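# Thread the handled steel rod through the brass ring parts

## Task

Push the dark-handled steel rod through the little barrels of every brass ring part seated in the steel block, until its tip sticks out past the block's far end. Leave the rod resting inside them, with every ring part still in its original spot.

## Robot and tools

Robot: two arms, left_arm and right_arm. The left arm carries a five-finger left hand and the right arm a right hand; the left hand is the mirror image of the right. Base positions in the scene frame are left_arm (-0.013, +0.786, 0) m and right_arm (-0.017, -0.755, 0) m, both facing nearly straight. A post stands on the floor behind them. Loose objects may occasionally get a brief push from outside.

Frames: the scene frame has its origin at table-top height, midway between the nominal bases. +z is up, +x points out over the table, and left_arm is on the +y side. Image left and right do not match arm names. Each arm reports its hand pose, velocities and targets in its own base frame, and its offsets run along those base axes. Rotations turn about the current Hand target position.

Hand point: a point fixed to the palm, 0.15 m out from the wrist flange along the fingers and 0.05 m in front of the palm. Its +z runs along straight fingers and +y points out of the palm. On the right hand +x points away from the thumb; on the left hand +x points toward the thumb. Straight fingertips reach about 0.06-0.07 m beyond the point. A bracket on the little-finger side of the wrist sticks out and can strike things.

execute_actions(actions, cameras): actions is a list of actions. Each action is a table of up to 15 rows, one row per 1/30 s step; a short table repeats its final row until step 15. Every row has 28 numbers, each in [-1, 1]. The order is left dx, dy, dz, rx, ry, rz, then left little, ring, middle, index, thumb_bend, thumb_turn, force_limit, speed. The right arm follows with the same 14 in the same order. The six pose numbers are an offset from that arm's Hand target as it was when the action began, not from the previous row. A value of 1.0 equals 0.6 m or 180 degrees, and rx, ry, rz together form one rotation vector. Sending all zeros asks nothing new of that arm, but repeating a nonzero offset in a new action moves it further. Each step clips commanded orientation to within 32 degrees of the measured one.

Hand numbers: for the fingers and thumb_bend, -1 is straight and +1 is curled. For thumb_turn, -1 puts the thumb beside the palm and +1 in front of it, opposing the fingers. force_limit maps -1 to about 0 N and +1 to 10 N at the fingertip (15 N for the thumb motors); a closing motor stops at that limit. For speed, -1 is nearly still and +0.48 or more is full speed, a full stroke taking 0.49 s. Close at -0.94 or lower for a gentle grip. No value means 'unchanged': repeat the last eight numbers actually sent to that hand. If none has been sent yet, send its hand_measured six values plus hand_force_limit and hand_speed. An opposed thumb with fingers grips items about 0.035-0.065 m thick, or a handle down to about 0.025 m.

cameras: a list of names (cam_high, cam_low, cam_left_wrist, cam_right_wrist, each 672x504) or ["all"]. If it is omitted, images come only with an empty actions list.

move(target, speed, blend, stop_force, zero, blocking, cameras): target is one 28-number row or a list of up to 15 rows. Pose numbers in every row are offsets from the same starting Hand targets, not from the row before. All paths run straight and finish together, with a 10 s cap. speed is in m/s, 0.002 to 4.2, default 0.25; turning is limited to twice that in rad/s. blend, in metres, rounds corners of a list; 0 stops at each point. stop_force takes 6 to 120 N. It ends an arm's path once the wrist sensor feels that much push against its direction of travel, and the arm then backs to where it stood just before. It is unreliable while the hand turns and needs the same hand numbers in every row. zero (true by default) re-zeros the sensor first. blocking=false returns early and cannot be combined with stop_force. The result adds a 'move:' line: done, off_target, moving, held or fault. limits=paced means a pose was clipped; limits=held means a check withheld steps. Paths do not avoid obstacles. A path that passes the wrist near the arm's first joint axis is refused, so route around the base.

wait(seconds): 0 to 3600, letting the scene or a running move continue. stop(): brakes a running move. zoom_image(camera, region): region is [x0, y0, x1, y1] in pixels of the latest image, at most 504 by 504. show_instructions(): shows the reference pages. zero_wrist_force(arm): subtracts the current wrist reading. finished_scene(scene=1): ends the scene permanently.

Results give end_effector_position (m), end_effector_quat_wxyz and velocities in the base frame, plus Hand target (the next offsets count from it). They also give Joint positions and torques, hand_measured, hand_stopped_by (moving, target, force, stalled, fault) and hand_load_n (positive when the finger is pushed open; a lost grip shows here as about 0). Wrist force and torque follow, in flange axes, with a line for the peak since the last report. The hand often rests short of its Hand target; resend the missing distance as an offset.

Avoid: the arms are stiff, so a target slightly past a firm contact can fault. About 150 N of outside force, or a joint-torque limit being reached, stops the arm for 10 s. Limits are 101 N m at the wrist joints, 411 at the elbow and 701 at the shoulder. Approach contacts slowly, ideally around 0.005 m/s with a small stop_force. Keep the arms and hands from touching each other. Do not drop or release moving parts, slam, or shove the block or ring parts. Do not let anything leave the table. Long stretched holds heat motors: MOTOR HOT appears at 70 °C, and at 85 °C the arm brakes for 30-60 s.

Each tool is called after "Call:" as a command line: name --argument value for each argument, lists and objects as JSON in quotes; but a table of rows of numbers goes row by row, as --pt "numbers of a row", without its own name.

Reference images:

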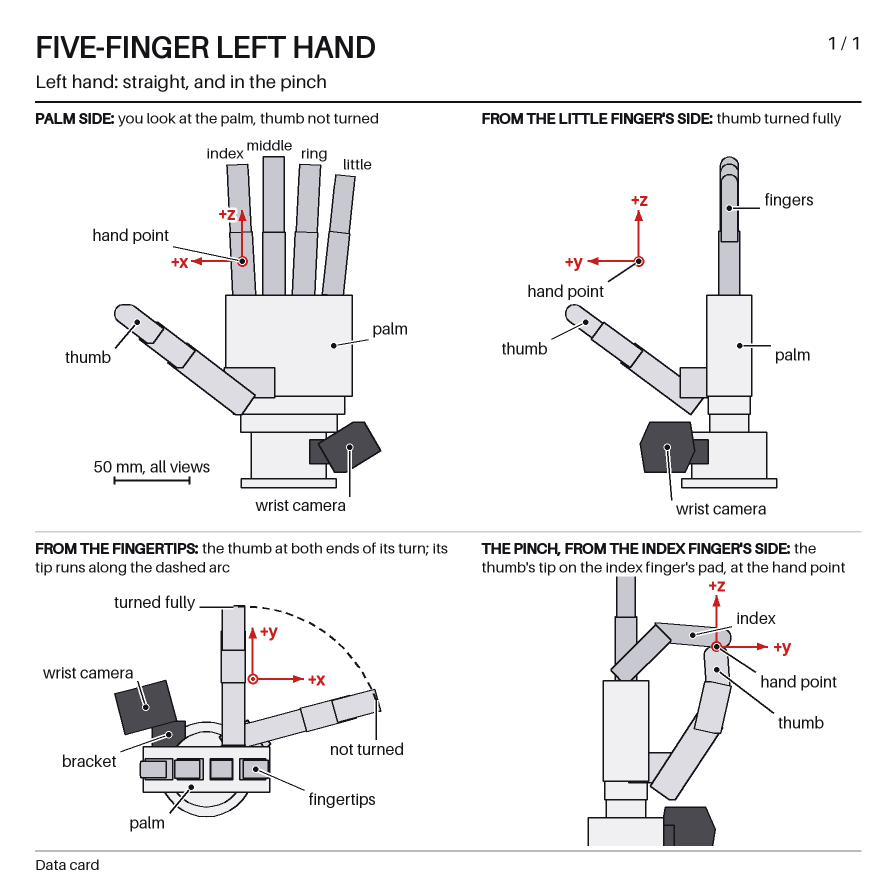

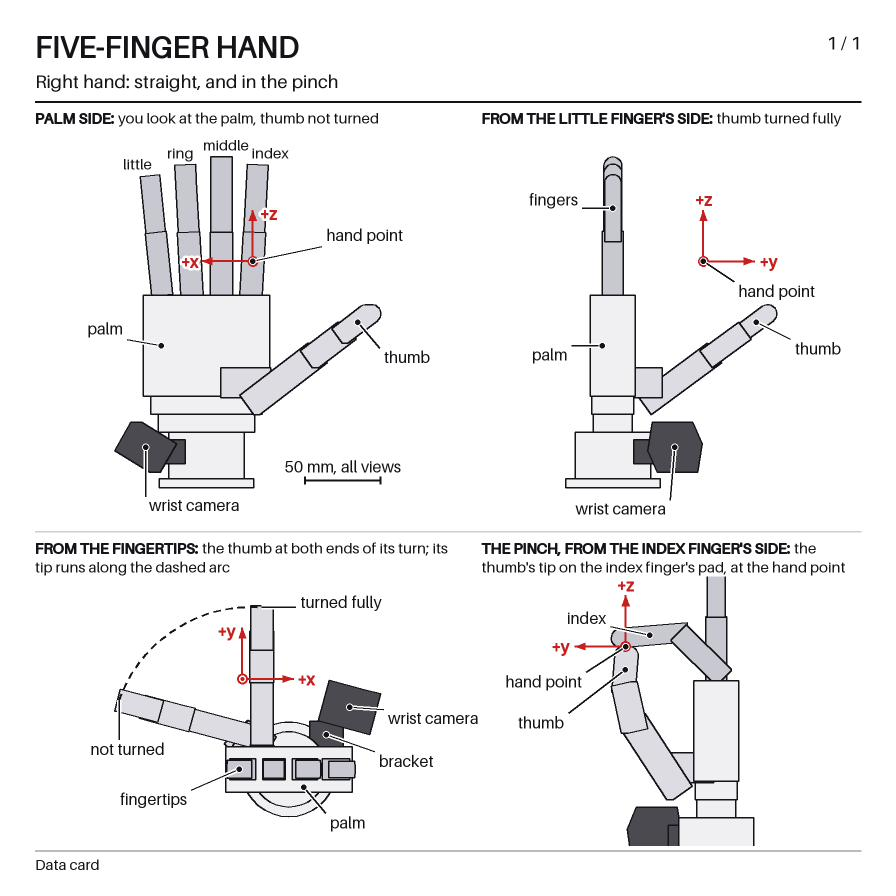

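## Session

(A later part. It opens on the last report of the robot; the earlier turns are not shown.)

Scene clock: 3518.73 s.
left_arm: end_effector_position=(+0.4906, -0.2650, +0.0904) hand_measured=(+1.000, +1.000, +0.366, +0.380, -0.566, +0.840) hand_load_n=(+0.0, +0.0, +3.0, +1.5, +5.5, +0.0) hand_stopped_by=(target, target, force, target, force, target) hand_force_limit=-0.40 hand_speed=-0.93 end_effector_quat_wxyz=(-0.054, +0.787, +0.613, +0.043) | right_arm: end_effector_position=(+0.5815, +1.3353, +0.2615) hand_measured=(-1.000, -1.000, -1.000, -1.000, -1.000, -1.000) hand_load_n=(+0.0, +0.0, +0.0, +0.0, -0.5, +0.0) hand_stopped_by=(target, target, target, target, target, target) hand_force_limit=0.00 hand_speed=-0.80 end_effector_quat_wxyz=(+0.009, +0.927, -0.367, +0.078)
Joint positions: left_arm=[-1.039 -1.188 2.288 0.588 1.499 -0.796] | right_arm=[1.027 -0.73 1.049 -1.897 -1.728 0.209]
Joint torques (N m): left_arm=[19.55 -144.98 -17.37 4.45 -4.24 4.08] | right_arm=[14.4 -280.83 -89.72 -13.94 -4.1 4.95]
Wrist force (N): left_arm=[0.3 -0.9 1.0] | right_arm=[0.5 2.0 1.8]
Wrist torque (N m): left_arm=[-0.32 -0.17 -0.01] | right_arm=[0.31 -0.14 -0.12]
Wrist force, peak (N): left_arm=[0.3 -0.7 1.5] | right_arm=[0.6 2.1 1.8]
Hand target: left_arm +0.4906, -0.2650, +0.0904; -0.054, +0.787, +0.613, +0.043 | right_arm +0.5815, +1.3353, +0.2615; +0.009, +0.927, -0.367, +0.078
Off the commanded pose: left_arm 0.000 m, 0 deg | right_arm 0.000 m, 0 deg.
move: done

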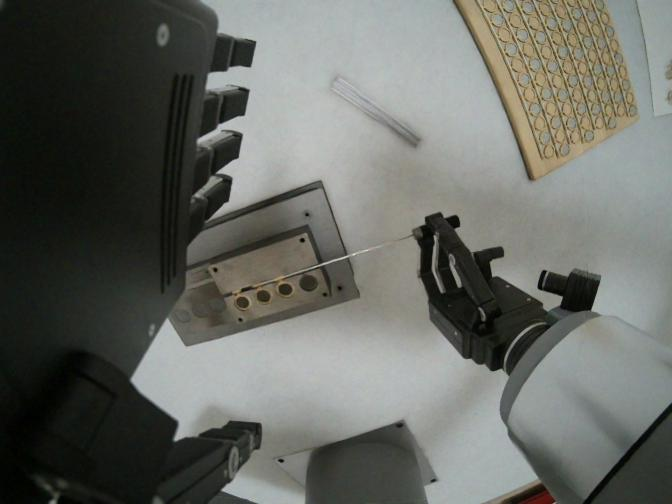

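Call:
move --target '[0.000395,0.00331,0,0,0,0,1,1,0.40,0.38,-0.2,0.84,-0.4,-0.93,0,0,0,0,0,0,-1,-1,-1,-1,-1,-1,0,-0.8]' --speed 0.006 --stop_force 6 --cameras '["cam_right_wrist"]'

Call:
zoom_image --camera "cam_right_wrist" --region '[248, 276, 268, 296]'

Call:
zoom_image --camera "cam_right_wrist" --region '[246, 280, 258, 292]'

Scene clock: 3545.60 s.
left_arm: end_effector_position=(+0.4908, -0.2630, +0.0904) hand_measured=(+1.000, +1.000, +0.366, +0.380, -0.566, +0.840) hand_load_n=(+0.0, +0.0, +2.5, +1.5, +5.5, +0.0) hand_stopped_by=(target, target, force, target, force, target) hand_force_limit=-0.40 hand_speed=-0.93 end_effector_quat_wxyz=(-0.054, +0.787, +0.613, +0.043) | right_arm: end_effector_position=(+0.5815, +1.3353, +0.2615) hand_measured=(-1.000, -1.000, -1.000, -1.000, -1.000, -1.000) hand_load_n=(+0.0, +0.0, +0.0, +0.0, +0.0, +0.0) hand_stopped_by=(target, target, target, target, target, target) hand_force_limit=0.00 hand_speed=-0.80 end_effector_quat_wxyz=(+0.009, +0.927, -0.367, +0.078)
Joint positions: left_arm=[-1.037 -1.189 2.29 0.587 1.499 -0.794] | right_arm=[1.027 -0.73 1.049 -1.897 -1.728 0.209]
Joint torques (N m): left_arm=[22.01 -141.77 -18.11 4.46 -4.24 2.99] | right_arm=[14.51 -278.02 -90.68 -13.66 -4.92 5.51]
Wrist force (N): left_arm=[0.3 -0.6 1.1] | right_arm=[0.2 1.8 1.9]
Wrist torque (N m): left_arm=[-0.26 -0.18 -0.01] | right_arm=[0.26 -0.10 -0.14]
Wrist force, peak (N): left_arm=[-0.1 -0.7 1.4] | right_arm=[0.6 2.2 1.9]
Hand target: left_arm +0.4908, -0.2630, +0.0904; -0.054, +0.787, +0.613, +0.043 | right_arm +0.5815, +1.3353, +0.2615; +0.009, +0.927, -0.367, +0.078
Off the commanded pose: left_arm 0.000 m, 0 deg | right_arm 0.000 m, 0 deg.
move: done

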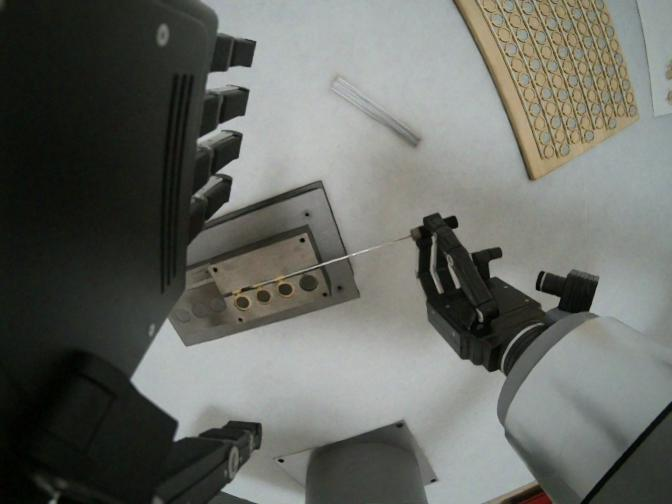

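Scaled by 25.200 from the camera's image (finer frame: 960x720).

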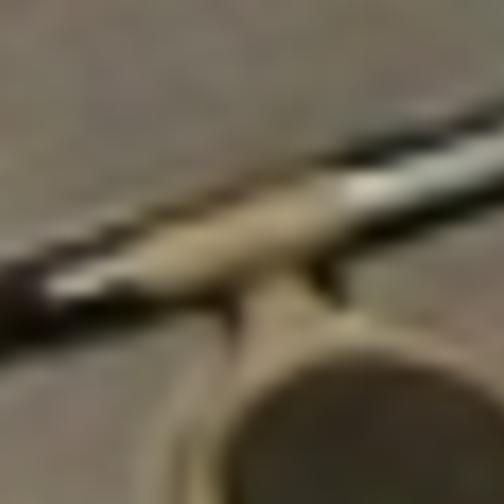

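Scaled by 42.000 from the camera's image (finer frame: 960x720).

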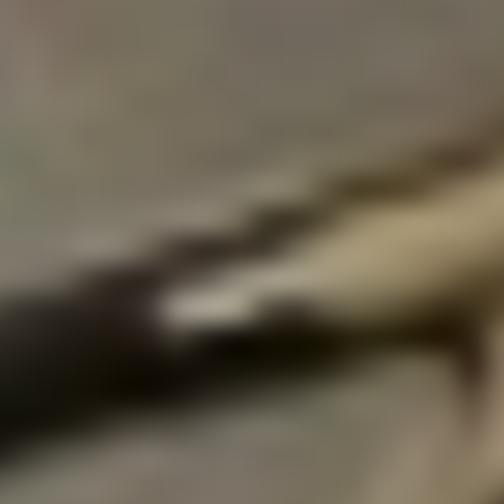

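Call:
move --target '[0,0,0,0,0,0,1,1,0.40,0.38,-0.2,0.84,-0.4,-0.93,0.2008,-0.0105,-0.0308,0.0671,0.1241,0,-1,-1,-1,-1,-1,-1,0,-0.8]' --speed 0.12 --cameras '["cam_right_wrist"]'

Call:
zoom_image --camera "cam_right_wrist" --region '[302, 278, 322, 298]'

Call:
zoom_image --camera "cam_right_wrist" --region '[284, 280, 304, 300]'

Call:
zoom_image --camera "cam_right_wrist" --region '[316, 274, 336, 294]'

Call:
zoom_image --camera "cam_right_wrist" --region '[430, 252, 450, 272]'

Scene clock: 3568.97 s.
left_arm: end_effector_position=(+0.4908, -0.2630, +0.0904) hand_measured=(+1.000, +1.000, +0.366, +0.380, -0.566, +0.840) hand_load_n=(+0.0, +0.0, +3.0, +1.5, +5.5, +0.0) hand_stopped_by=(target, target, force, target, force, target) hand_force_limit=-0.40 hand_speed=-0.93 end_effector_quat_wxyz=(-0.054, +0.787, +0.613, +0.043) | right_arm: end_effector_position=(+0.7018, +1.3290, +0.2430) hand_measured=(-1.000, -1.000, -1.000, -1.000, -1.000, -1.000) hand_load_n=(+0.0, +0.0, +0.0, +0.0, +0.0, +0.0) hand_stopped_by=(target, target, target, target, target, target) hand_force_limit=0.00 hand_speed=-0.80 end_effector_quat_wxyz=(-0.017, +0.920, -0.364, -0.141)
Joint positions: left_arm=[-1.037 -1.189 2.29 0.587 1.499 -0.794] | right_arm=[0.869 -0.647 0.939 -1.803 -1.291 0.044]
Joint torques (N m): left_arm=[19.93 -140.47 -17.83 4.46 -4.17 3.07] | right_arm=[-18.91 -239.51 -110.67 -2.75 6.9 -6.83]
Wrist force (N): left_arm=[0.2 -0.6 1.1] | right_arm=[0.2 1.4 1.9]
Wrist torque (N m): left_arm=[-0.25 -0.16 -0.02] | right_arm=[0.23 0.02 0.36]
Wrist force, peak (N): left_arm=[0.3 -0.8 1.3] | right_arm=[-0.7 2.8 1.7]
Hand target: left_arm +0.4908, -0.2630, +0.0904; -0.054, +0.787, +0.613, +0.043 | right_arm +0.7019, +1.3290, +0.2430; -0.017, +0.920, -0.364, -0.141
Off the commanded pose: left_arm 0.000 m, 0 deg | right_arm 0.000 m, 0 deg.
move: done

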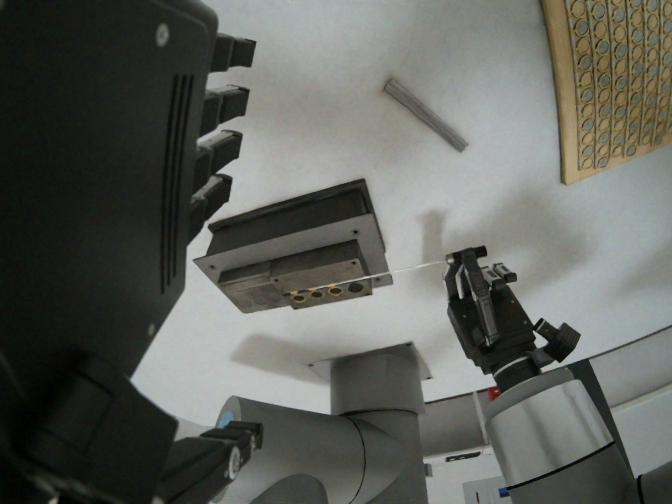

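Scaled by 25.200 from the camera's image (finer frame: 960x720).

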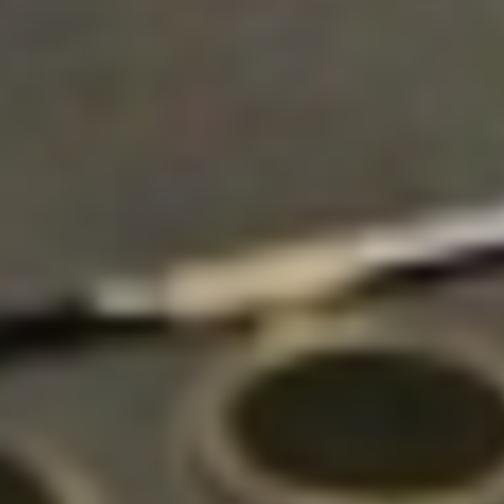

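Scaled by 25.200 from the camera's image (finer frame: 960x720).

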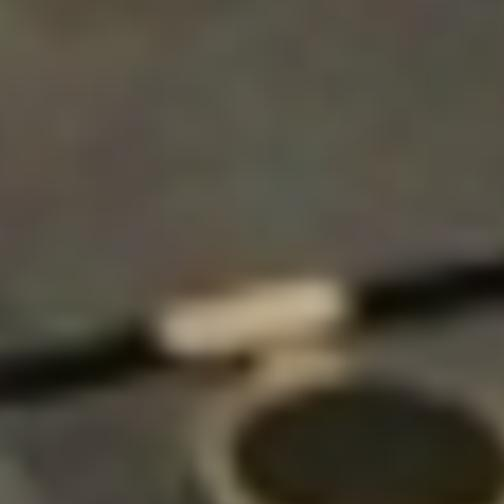

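Scaled by 25.200 from the camera's image (finer frame: 960x720).

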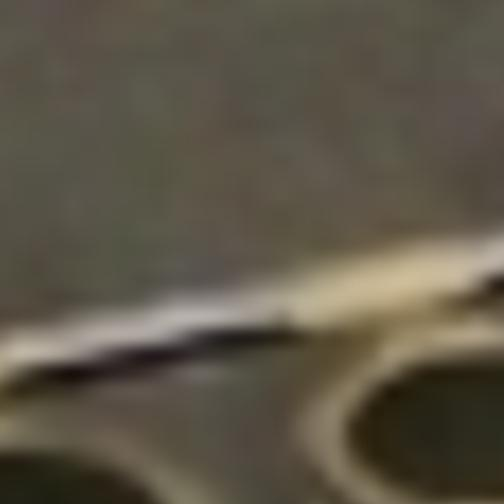

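Scaled by 25.200 from the camera's image (finer frame: 960x720).

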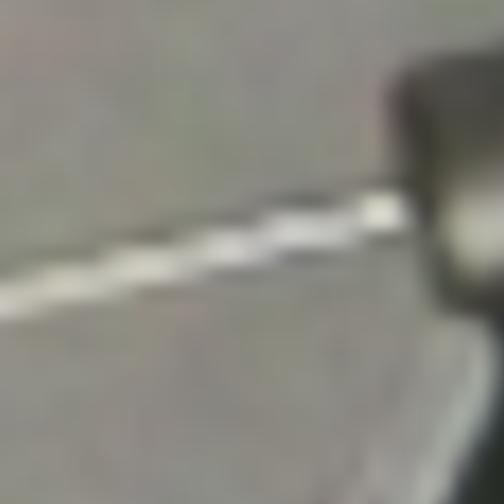

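Call:
move --target '[0.00158,0.01324,0,0,0,0,1,1,0.40,0.38,-0.2,0.84,-0.4,-0.93,0,0,0,0,0,0,-1,-1,-1,-1,-1,-1,0,-0.8]' --speed 0.006 --stop_force 6 --cameras '["cam_right_wrist"]'

Call:
zoom_image --camera "cam_right_wrist" --region '[294, 280, 314, 300]'

Call:
zoom_image --camera "cam_right_wrist" --region '[284, 270, 334, 308]'

Scene clock: 3582.13 s.
left_arm: end_effector_position=(+0.4917, -0.2551, +0.0904) hand_measured=(+1.000, +1.000, +0.366, +0.380, -0.566, +0.840) hand_load_n=(+0.5, +0.5, +3.0, +1.5, +5.5, +0.0) hand_stopped_by=(target, target, force, target, force, target) hand_force_limit=-0.40 hand_speed=-0.93 end_effector_quat_wxyz=(-0.054, +0.787, +0.613, +0.043) | right_arm: end_effector_position=(+0.7019, +1.3290, +0.2430) hand_measured=(-1.000, -1.000, -1.000, -1.000, -1.000, -1.000) hand_load_n=(+0.0, +0.0, +0.0, +0.0, +0.0, +0.0) hand_stopped_by=(target, target, target, target, target, target) hand_force_limit=0.00 hand_speed=-0.80 end_effector_quat_wxyz=(-0.017, +0.920, -0.364, -0.141)
Joint positions: left_arm=[-1.027 -1.192 2.296 0.584 1.497 -0.784] | right_arm=[0.869 -0.647 0.939 -1.803 -1.291 0.044]
Joint torques (N m): left_arm=[21.02 -139.25 -17.2 4.28 -3.9 3.77] | right_arm=[-19.94 -239.61 -111.59 -3.59 6.27 -6.58]
Wrist force (N): left_arm=[0.5 -0.6 0.9] | right_arm=[-0.1 1.1 1.7]
Wrist torque (N m): left_arm=[-0.26 -0.20 0.00] | right_arm=[0.20 0.08 0.33]
Wrist force, peak (N): left_arm=[0.2 -0.8 1.5] | right_arm=[0.1 1.4 2.2]
Hand target: left_arm +0.4917, -0.2551, +0.0904; -0.054, +0.787, +0.613, +0.043 | right_arm +0.7019, +1.3290, +0.2430; -0.017, +0.920, -0.364, -0.141
Off the commanded pose: left_arm 0.000 m, 0 deg | right_arm 0.000 m, 0 deg.
move: done

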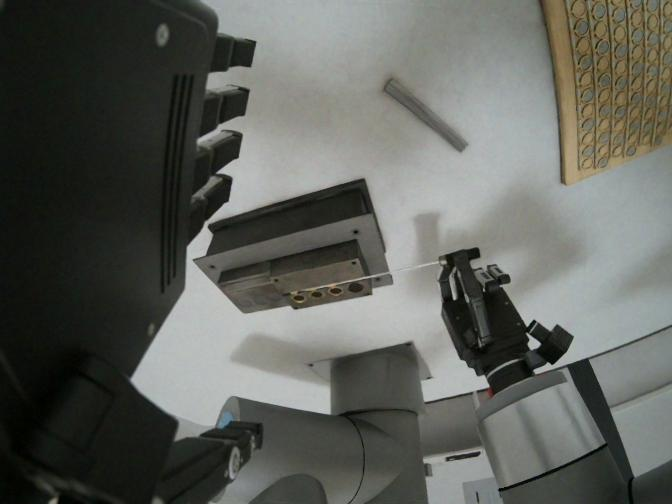

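Scaled by 25.200 from the camera's image (finer frame: 960x720).

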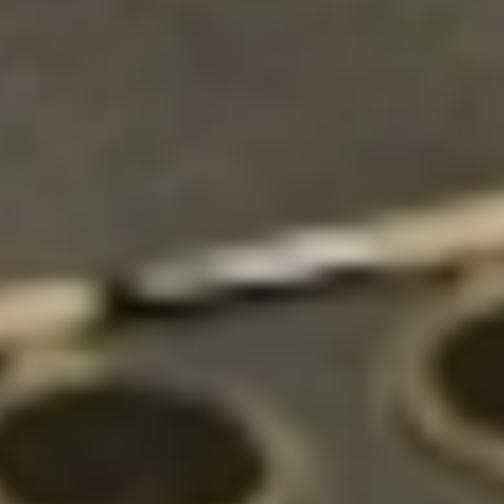

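Scaled by 10.080 from the camera's image (finer frame: 960x720).

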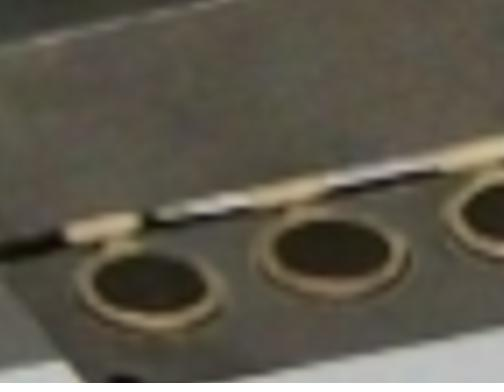

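Call:
move --target '[0.00079,0.00662,0,0,0,0,1,1,0.40,0.38,-0.2,0.84,-0.4,-0.93,0,0,0,0,0,0,-1,-1,-1,-1,-1,-1,0,-0.8]' --speed 0.006 --stop_force 6 --cameras '["cam_right_wrist"]'

Call:
zoom_image --camera "cam_right_wrist" --region '[284, 280, 304, 300]'

Call:
zoom_image --camera "cam_right_wrist" --region '[294, 280, 314, 300]'

Scene clock: 3589.50 s.
left_arm: end_effector_position=(+0.4922, -0.2511, +0.0904) hand_measured=(+1.000, +1.000, +0.366, +0.380, -0.566, +0.840) hand_load_n=(+0.0, +0.0, +3.0, +1.5, +5.5, +0.0) hand_stopped_by=(target, target, force, target, force, target) hand_force_limit=-0.40 hand_speed=-0.93 end_effector_quat_wxyz=(-0.054, +0.787, +0.613, +0.043) | right_arm: end_effector_position=(+0.7019, +1.3290, +0.2430) hand_measured=(-1.000, -1.000, -1.000, -1.000, -1.000, -1.000) hand_load_n=(+0.0, +0.0, +0.0, +0.0, +0.0, +0.0) hand_stopped_by=(target, target, target, target, target, target) hand_force_limit=0.00 hand_speed=-0.80 end_effector_quat_wxyz=(-0.017, +0.920, -0.364, -0.141)
Joint positions: left_arm=[-1.021 -1.193 2.299 0.582 1.497 -0.779] | right_arm=[0.869 -0.647 0.939 -1.803 -1.291 0.044]
Joint torques (N m): left_arm=[21.05 -139.72 -17.25 4.39 -4 3.95] | right_arm=[-14.83 -239.05 -111.06 -3.54 6.34 -6.46]
Wrist force (N): left_arm=[0.6 -0.6 1.3] | right_arm=[-0.3 1.3 1.8]
Wrist torque (N m): left_arm=[-0.27 -0.21 0.01] | right_arm=[0.21 0.11 0.33]
Wrist force, peak (N): left_arm=[0.1 -0.7 1.5] | right_arm=[-0.2 1.6 2.1]
Hand target: left_arm +0.4922, -0.2511, +0.0904; -0.054, +0.787, +0.613, +0.043 | right_arm +0.7019, +1.3290, +0.2430; -0.017, +0.920, -0.364, -0.141
Off the commanded pose: left_arm 0.000 m, 0 deg | right_arm 0.000 m, 0 deg.
move: done

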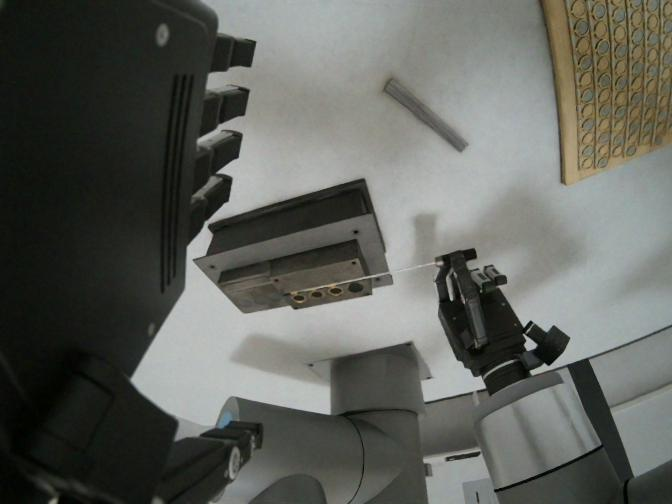

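Scaled by 25.200 from the camera's image (finer frame: 960x720).

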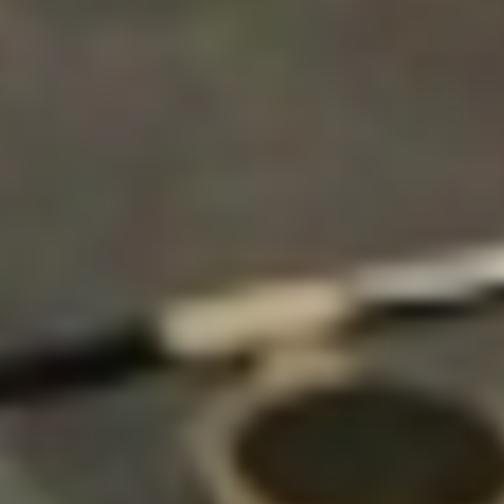

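Scaled by 25.200 from the camera's image (finer frame: 960x720).

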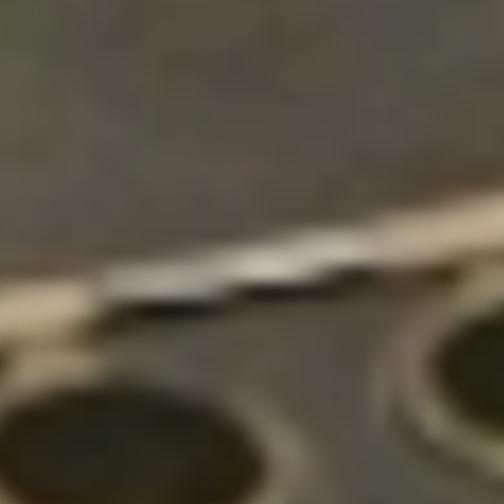

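Call:
move --target '[0.00079,0.00662,0,0,0,0,1,1,0.40,0.38,-0.2,0.84,-0.4,-0.93,0,0,0,0,0,0,-1,-1,-1,-1,-1,-1,0,-0.8]' --speed 0.006 --stop_force 6 --cameras '["cam_right_wrist"]'

Call:
zoom_image --camera "cam_right_wrist" --region '[284, 280, 304, 300]'

Call:
zoom_image --camera "cam_right_wrist" --region '[302, 278, 322, 298]'

Scene clock: 3599.80 s.
left_arm: end_effector_position=(+0.4927, -0.2471, +0.0904) hand_measured=(+1.000, +1.000, +0.366, +0.380, -0.566, +0.840) hand_load_n=(+0.0, +0.0, +3.0, +1.5, +6.0, +0.0) hand_stopped_by=(target, target, force, target, force, target) hand_force_limit=-0.40 hand_speed=-0.93 end_effector_quat_wxyz=(-0.054, +0.787, +0.613, +0.043) | right_arm: end_effector_position=(+0.7019, +1.3290, +0.2430) hand_measured=(-1.000, -1.000, -1.000, -1.000, -1.000, -1.000) hand_load_n=(+0.0, +0.0, +0.0, -0.5, +0.0, +0.0) hand_stopped_by=(target, target, target, target, target, target) hand_force_limit=0.00 hand_speed=-0.80 end_effector_quat_wxyz=(-0.017, +0.920, -0.364, -0.141)
Joint positions: left_arm=[-1.016 -1.195 2.301 0.58 1.496 -0.774] | right_arm=[0.869 -0.647 0.939 -1.803 -1.291 0.044]
Joint torques (N m): left_arm=[23.26 -136.97 -17.52 4.78 -3.75 3.62] | right_arm=[-17.21 -242.26 -111.58 -3.81 6.05 -5.57]
Wrist force (N): left_arm=[0.4 -0.7 1.2] | right_arm=[-0.3 1.4 1.7]
Wrist torque (N m): left_arm=[-0.30 -0.17 0.00] | right_arm=[0.25 0.11 0.32]
Wrist force, peak (N): left_arm=[0.2 -0.9 1.4] | right_arm=[-0.4 1.5 2.1]
Hand target: left_arm +0.4927, -0.2471, +0.0904; -0.054, +0.787, +0.613, +0.043 | right_arm +0.7019, +1.3290, +0.2430; -0.017, +0.920, -0.364, -0.141
Off the commanded pose: left_arm 0.000 m, 0 deg | right_arm 0.000 m, 0 deg.
move: done

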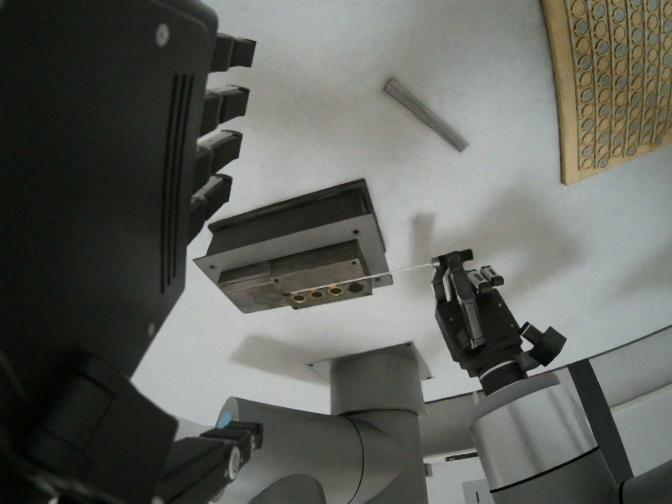

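Scaled by 25.200 from the camera's image (finer frame: 960x720).

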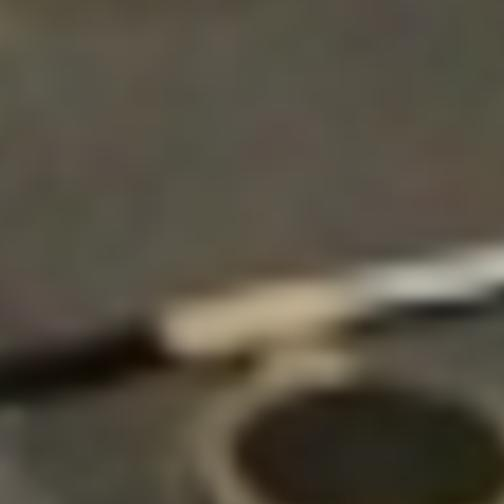

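Scaled by 25.200 from the camera's image (finer frame: 960x720).

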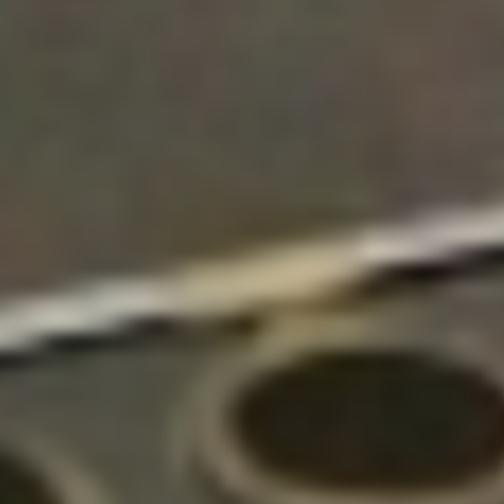

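Call:
move --target '[0.000593,0.004965,0,0,0,0,1,1,0.40,0.38,-0.2,0.84,-0.4,-0.93,0,0,0,0,0,0,-1,-1,-1,-1,-1,-1,0,-0.8]' --speed 0.006 --stop_force 6 --cameras '["cam_right_wrist"]'

Call:
zoom_image --camera "cam_right_wrist" --region '[284, 280, 304, 300]'

Call:
move --target '[0.000593,0.004965,0,0,0,0,1,1,0.40,0.38,-0.2,0.84,-0.4,-0.93,0,0,0,0,0,0,-1,-1,-1,-1,-1,-1,0,-0.8]' --speed 0.006 --stop_force 6 --cameras '["cam_right_wrist"]'

Call:
zoom_image --camera "cam_right_wrist" --region '[284, 280, 304, 300]'

Scene clock: 3608.87 s.
left_arm: end_effector_position=(+0.4930, -0.2442, +0.0904) hand_measured=(+1.000, +1.000, +0.366, +0.380, -0.566, +0.840) hand_load_n=(+0.5, +0.0, +3.0, +1.0, +5.5, +0.0) hand_stopped_by=(target, target, force, target, force, target) hand_force_limit=-0.40 hand_speed=-0.93 end_effector_quat_wxyz=(-0.054, +0.787, +0.613, +0.043) | right_arm: end_effector_position=(+0.7019, +1.3290, +0.2430) hand_measured=(-1.000, -1.000, -1.000, -1.000, -1.000, -1.000) hand_load_n=(+0.0, +0.0, +0.0, +0.0, +0.0, +0.0) hand_stopped_by=(target, target, target, target, target, target) hand_force_limit=0.00 hand_speed=-0.80 end_effector_quat_wxyz=(-0.017, +0.920, -0.364, -0.141)
Joint positions: left_arm=[-1.012 -1.196 2.303 0.579 1.496 -0.77] | right_arm=[0.869 -0.647 0.939 -1.803 -1.291 0.044]
Joint torques (N m): left_arm=[18.61 -137.9 -17.28 4.27 -4.46 4.27] | right_arm=[-18.72 -239.99 -113.02 -3.02 6.29 -5.56]
Wrist force (N): left_arm=[0.3 -0.7 0.9] | right_arm=[-0.2 1.1 1.4]
Wrist torque (N m): left_arm=[-0.28 -0.16 0.00] | right_arm=[0.20 0.10 0.33]
Wrist force, peak (N): left_arm=[0.4 -0.7 1.5] | right_arm=[0.4 1.5 2.2]
Hand target: left_arm +0.4930, -0.2442, +0.0904; -0.054, +0.787, +0.613, +0.043 | right_arm +0.7019, +1.3290, +0.2430; -0.017, +0.920, -0.364, -0.141
Off the commanded pose: left_arm 0.000 m, 0 deg | right_arm 0.000 m, 0 deg.
move: done

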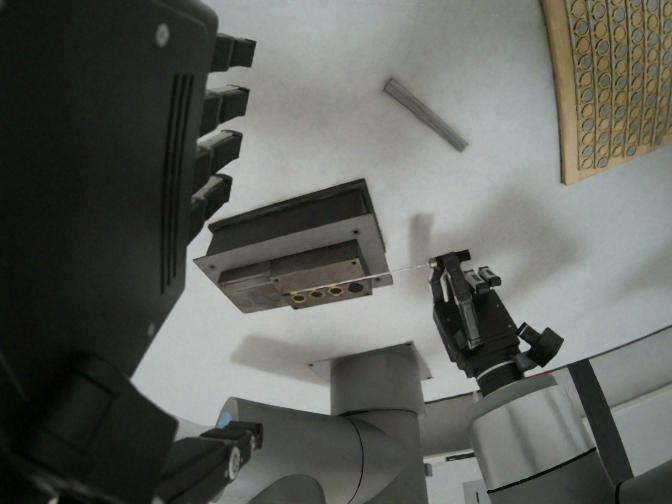

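Scaled by 25.200 from the camera's image (finer frame: 960x720).

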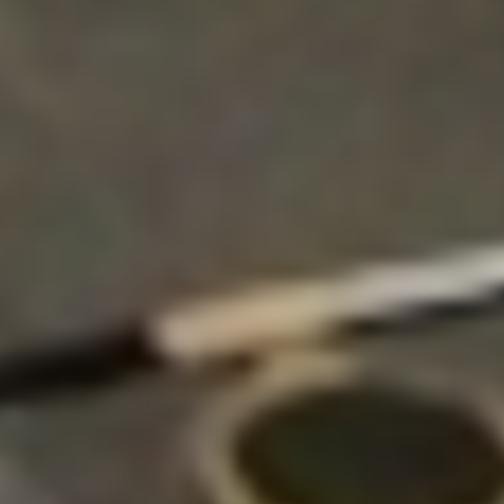

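Scene clock: 3610.27 s.
left_arm: end_effector_position=(+0.4934, -0.2412, +0.0904) hand_measured=(+1.000, +1.000, +0.366, +0.380, -0.566, +0.840) hand_load_n=(+0.0, +0.0, +3.0, +1.5, +5.5, +0.0) hand_stopped_by=(target, target, force, target, force, target) hand_force_limit=-0.40 hand_speed=-0.93 end_effector_quat_wxyz=(-0.054, +0.787, +0.613, +0.043) | right_arm: end_effector_position=(+0.7019, +1.3290, +0.2430) hand_measured=(-1.000, -1.000, -1.000, -1.000, -1.000, -1.000) hand_load_n=(+0.0, +0.0, +0.0, +0.0, +0.0, +0.0) hand_stopped_by=(target, target, target, target, target, target) hand_force_limit=0.00 hand_speed=-0.80 end_effector_quat_wxyz=(-0.017, +0.920, -0.364, -0.141)
Joint positions: left_arm=[-1.009 -1.197 2.306 0.578 1.495 -0.766] | right_arm=[0.869 -0.647 0.939 -1.803 -1.291 0.044]
Joint torques (N m): left_arm=[21.55 -138 -16.03 4.33 -4.04 3.45] | right_arm=[-18.39 -239.39 -111.96 -2.95 6.01 -5.62]
Wrist force (N): left_arm=[0.2 -0.8 0.7] | right_arm=[-0.1 0.9 1.6]
Wrist torque (N m): left_arm=[-0.29 -0.16 0.01] | right_arm=[0.16 0.07 0.32]
Wrist force, peak (N): left_arm=[0.1 -1.2 1.3] | right_arm=[-0.3 1.6 2.0]
Hand target: left_arm +0.4934, -0.2412, +0.0904; -0.054, +0.787, +0.613, +0.043 | right_arm +0.7019, +1.3290, +0.2430; -0.017, +0.920, -0.364, -0.141
Off the commanded pose: left_arm 0.000 m, 0 deg | right_arm 0.000 m, 0 deg.
move: done

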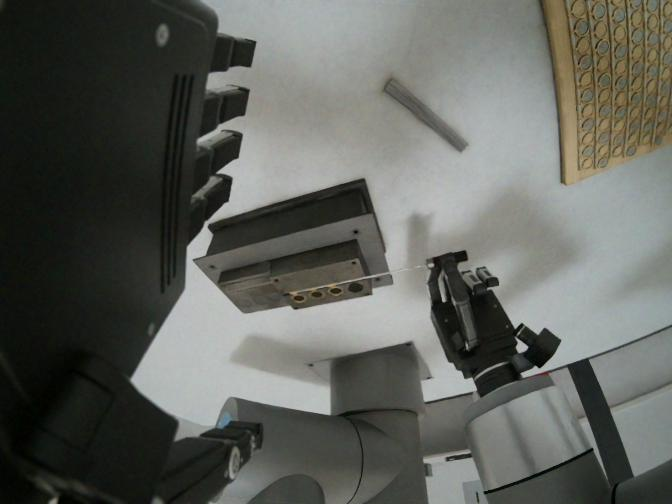

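Scaled by 25.200 from the camera's image (finer frame: 960x720).

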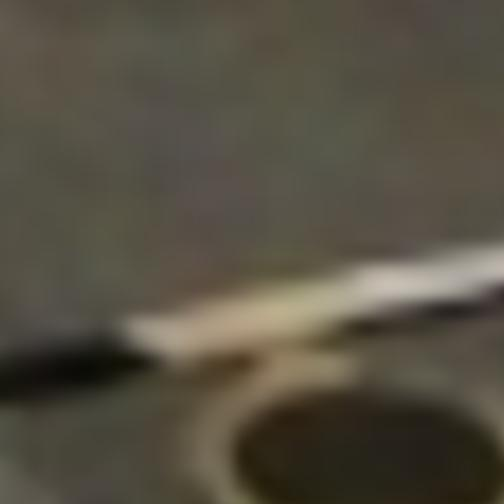

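Call:
zoom_image --camera "cam_right_wrist" --region '[190, 225, 310, 315]'

Call:
zoom_image --camera "cam_right_wrist" --region '[250, 265, 310, 310]'

Scaled by 4.200 from the camera's image (finer frame: 960x720).

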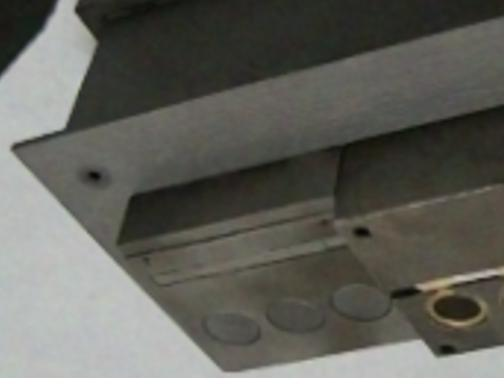

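Scaled by 8.400 from the camera's image (finer frame: 960x720).

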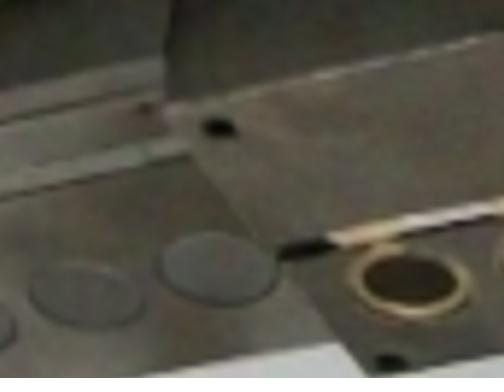

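Call:
move --target '[0.001185,0.00993,0,0,0,0,1,1,0.40,0.38,-0.2,0.84,-0.4,-0.93,0,0,0,0,0,0,-1,-1,-1,-1,-1,-1,0,-0.8]' --speed 0.006 --stop_force 6 --cameras '["cam_right_wrist"]'

Call:
zoom_image --camera "cam_right_wrist" --region '[276, 280, 296, 300]'

Call:
zoom_image --camera "cam_right_wrist" --region '[284, 270, 344, 310]'

Scene clock: 3638.10 s.
left_arm: end_effector_position=(+0.4941, -0.2352, +0.0904) hand_measured=(+1.000, +1.000, +0.366, +0.380, -0.566, +0.840) hand_load_n=(+0.0, +0.5, +3.0, +1.0, +5.5, +0.0) hand_stopped_by=(target, target, force, target, force, target) hand_force_limit=-0.40 hand_speed=-0.93 end_effector_quat_wxyz=(-0.054, +0.787, +0.613, +0.043) | right_arm: end_effector_position=(+0.7019, +1.3290, +0.2430) hand_measured=(-1.000, -1.000, -1.000, -1.000, -1.000, -1.000) hand_load_n=(+0.0, +0.0, +0.0, +0.0, +0.0, +0.0) hand_stopped_by=(target, target, target, target, target, target) hand_force_limit=0.00 hand_speed=-0.80 end_effector_quat_wxyz=(-0.017, +0.920, -0.364, -0.141)
Joint positions: left_arm=[-1.001 -1.199 2.31 0.575 1.494 -0.758] | right_arm=[0.869 -0.647 0.939 -1.803 -1.291 0.044]
Joint torques (N m): left_arm=[20.59 -142.53 -17.49 4.46 -4.39 4] | right_arm=[-20.02 -239.8 -110.85 -3.47 6.21 -5.1]
Wrist force (N): left_arm=[0.2 -0.8 1.1] | right_arm=[-0.2 1.2 1.7]
Wrist torque (N m): left_arm=[-0.30 -0.16 0.02] | right_arm=[0.21 0.09 0.33]
Wrist force, peak (N): left_arm=[0.2 -1.1 1.3] | right_arm=[-0.4 1.4 2.2]
Hand target: left_arm +0.4941, -0.2352, +0.0904; -0.054, +0.787, +0.613, +0.043 | right_arm +0.7019, +1.3290, +0.2430; -0.017, +0.920, -0.364, -0.141
Off the commanded pose: left_arm 0.000 m, 0 deg | right_arm 0.000 m, 0 deg.
move: done

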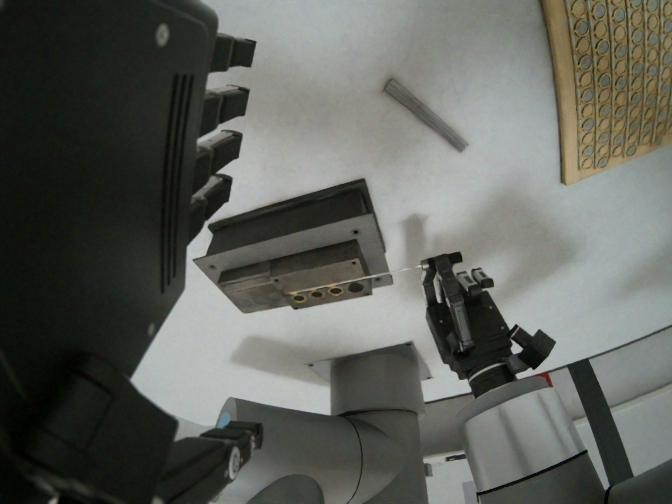

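Scaled by 25.200 from the camera's image (finer frame: 960x720).

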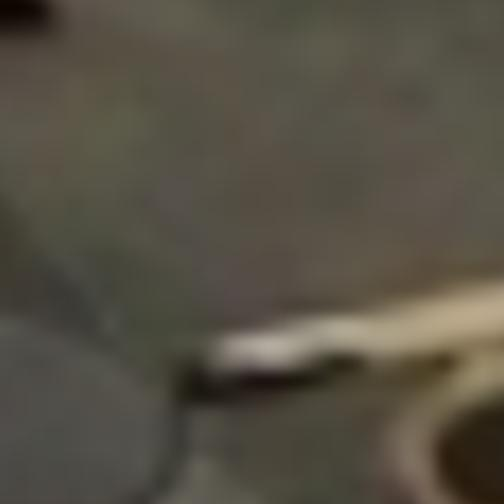

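Scaled by 8.400 from the camera's image (finer frame: 960x720).

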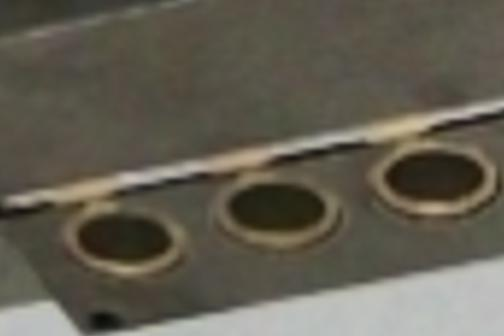

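Call:
move --target '[0.000593,0.004965,0,0,0,0,1,1,0.40,0.38,-0.2,0.84,-0.4,-0.93,0,0,0,0,0,0,-1,-1,-1,-1,-1,-1,0,-0.8]' --speed 0.006 --stop_force 6 --cameras '["cam_right_wrist"]'

Call:
zoom_image --camera "cam_right_wrist" --region '[276, 280, 296, 300]'

Call:
move --target '[0,0,0,0,0,0,1,1,0.40,0.38,-0.2,0.84,-0.4,-0.93,-0.2008,0.0105,0.0308,-0.0671,-0.1241,0,-1,-1,-1,-1,-1,-1,0,-0.8]' --speed 0.12 --cameras '["cam_right_wrist"]'

Call:
zoom_image --camera "cam_right_wrist" --region '[212, 282, 242, 304]'

Call:
zoom_image --camera "cam_right_wrist" --region '[190, 260, 290, 330]'

Scene clock: 3649.97 s.
left_arm: end_effector_position=(+0.4945, -0.2323, +0.0904) hand_measured=(+1.000, +1.000, +0.366, +0.380, -0.566, +0.840) hand_load_n=(+0.0, +0.0, +3.0, +1.5, +5.5, +0.0) hand_stopped_by=(target, target, force, target, force, target) hand_force_limit=-0.40 hand_speed=-0.93 end_effector_quat_wxyz=(-0.054, +0.787, +0.613, +0.043) | right_arm: end_effector_position=(+0.7019, +1.3290, +0.2430) hand_measured=(-1.000, -1.000, -1.000, -1.000, -1.000, -1.000) hand_load_n=(+0.0, +0.0, +0.0, +0.0, +0.0, +0.0) hand_stopped_by=(target, target, target, target, target, target) hand_force_limit=0.00 hand_speed=-0.80 end_effector_quat_wxyz=(-0.017, +0.920, -0.364, -0.141)
Joint positions: left_arm=[-0.997 -1.201 2.312 0.574 1.494 -0.754] | right_arm=[0.869 -0.647 0.939 -1.803 -1.291 0.044]
Joint torques (N m): left_arm=[20.43 -138.21 -16.32 4.7 -4.25 3.31] | right_arm=[-18.02 -240.37 -110.48 -3.74 5.54 -4.91]
Wrist force (N): left_arm=[0.0 -1.0 1.3] | right_arm=[-0.3 1.1 1.7]
Wrist torque (N m): left_arm=[-0.36 -0.09 0.01] | right_arm=[0.20 0.11 0.32]
Wrist force, peak (N): left_arm=[0.1 -1.2 1.4] | right_arm=[-0.1 1.7 2.1]
Hand target: left_arm +0.4945, -0.2323, +0.0904; -0.054, +0.787, +0.613, +0.043 | right_arm +0.7019, +1.3290, +0.2430; -0.017, +0.920, -0.364, -0.141
Off the commanded pose: left_arm 0.000 m, 0 deg | right_arm 0.000 m, 0 deg.
move: done

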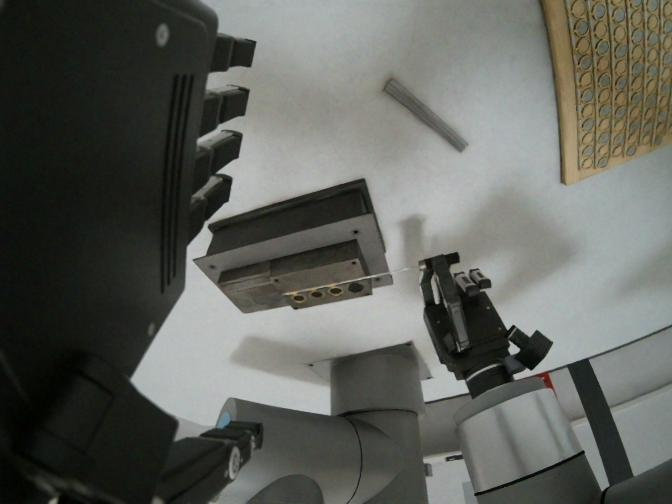

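Scaled by 25.200 from the camera's image (finer frame: 960x720).

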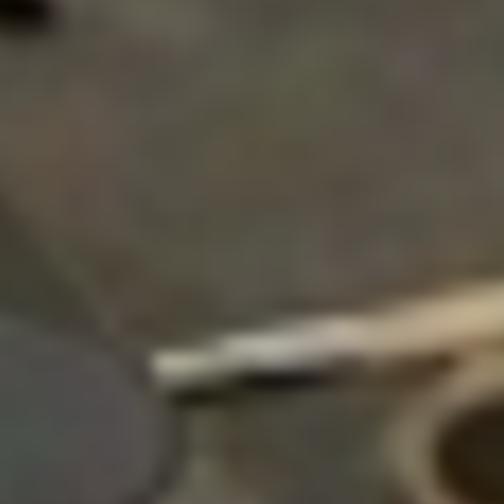

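Scene clock: 3652.43 s.
left_arm: end_effector_position=(+0.4945, -0.2323, +0.0904) hand_measured=(+1.000, +1.000, +0.366, +0.380, -0.566, +0.840) hand_load_n=(+0.0, +0.0, +3.0, +1.5, +5.5, +0.0) hand_stopped_by=(target, target, force, target, force, target) hand_force_limit=-0.40 hand_speed=-0.93 end_effector_quat_wxyz=(-0.054, +0.787, +0.613, +0.043) | right_arm: end_effector_position=(+0.5816, +1.3353, +0.2615) hand_measured=(-1.000, -1.000, -1.000, -1.000, -1.000, -1.000) hand_load_n=(+0.0, +0.0, +0.0, +0.0, +0.0, +0.0) hand_stopped_by=(target, target, target, target, target, target) hand_force_limit=0.00 hand_speed=-0.80 end_effector_quat_wxyz=(+0.009, +0.927, -0.367, +0.078)
Joint positions: left_arm=[-0.997 -1.201 2.312 0.574 1.494 -0.754] | right_arm=[1.027 -0.73 1.049 -1.897 -1.728 0.209]
Joint torques (N m): left_arm=[24.25 -138.4 -16.87 4.53 -4.2 3.22] | right_arm=[18.43 -279.99 -90.61 -14.06 -3.27 6.15]
Wrist force (N): left_arm=[0.1 -0.8 1.0] | right_arm=[0.6 2.0 1.6]
Wrist torque (N m): left_arm=[-0.32 -0.13 0.01] | right_arm=[0.32 -0.14 -0.12]
Wrist force, peak (N): left_arm=[0.4 -1.3 1.3] | right_arm=[0.5 2.3 1.9]
Hand target: left_arm +0.4945, -0.2323, +0.0904; -0.054, +0.787, +0.613, +0.043 | right_arm +0.5815, +1.3353, +0.2615; +0.009, +0.927, -0.367, +0.078
Off the commanded pose: left_arm 0.000 m, 0 deg | right_arm 0.000 m, 0 deg.
move: done

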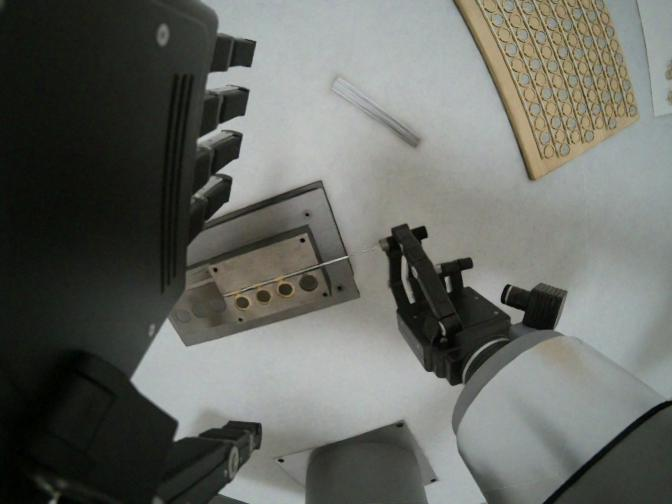

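Scaled by 16.800 from the camera's image (finer frame: 960x720).

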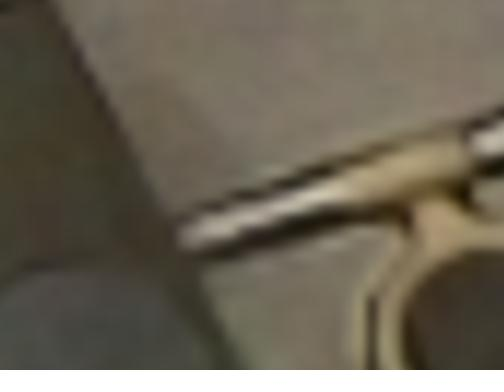

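Scaled by 5.040 from the camera's image (finer frame: 960x720).

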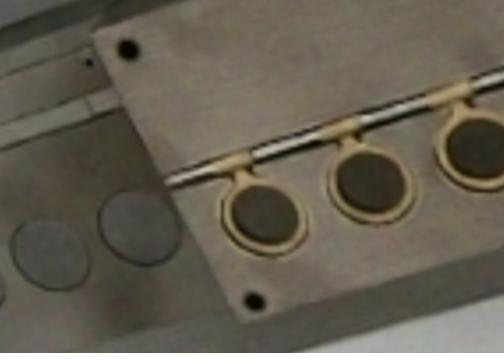

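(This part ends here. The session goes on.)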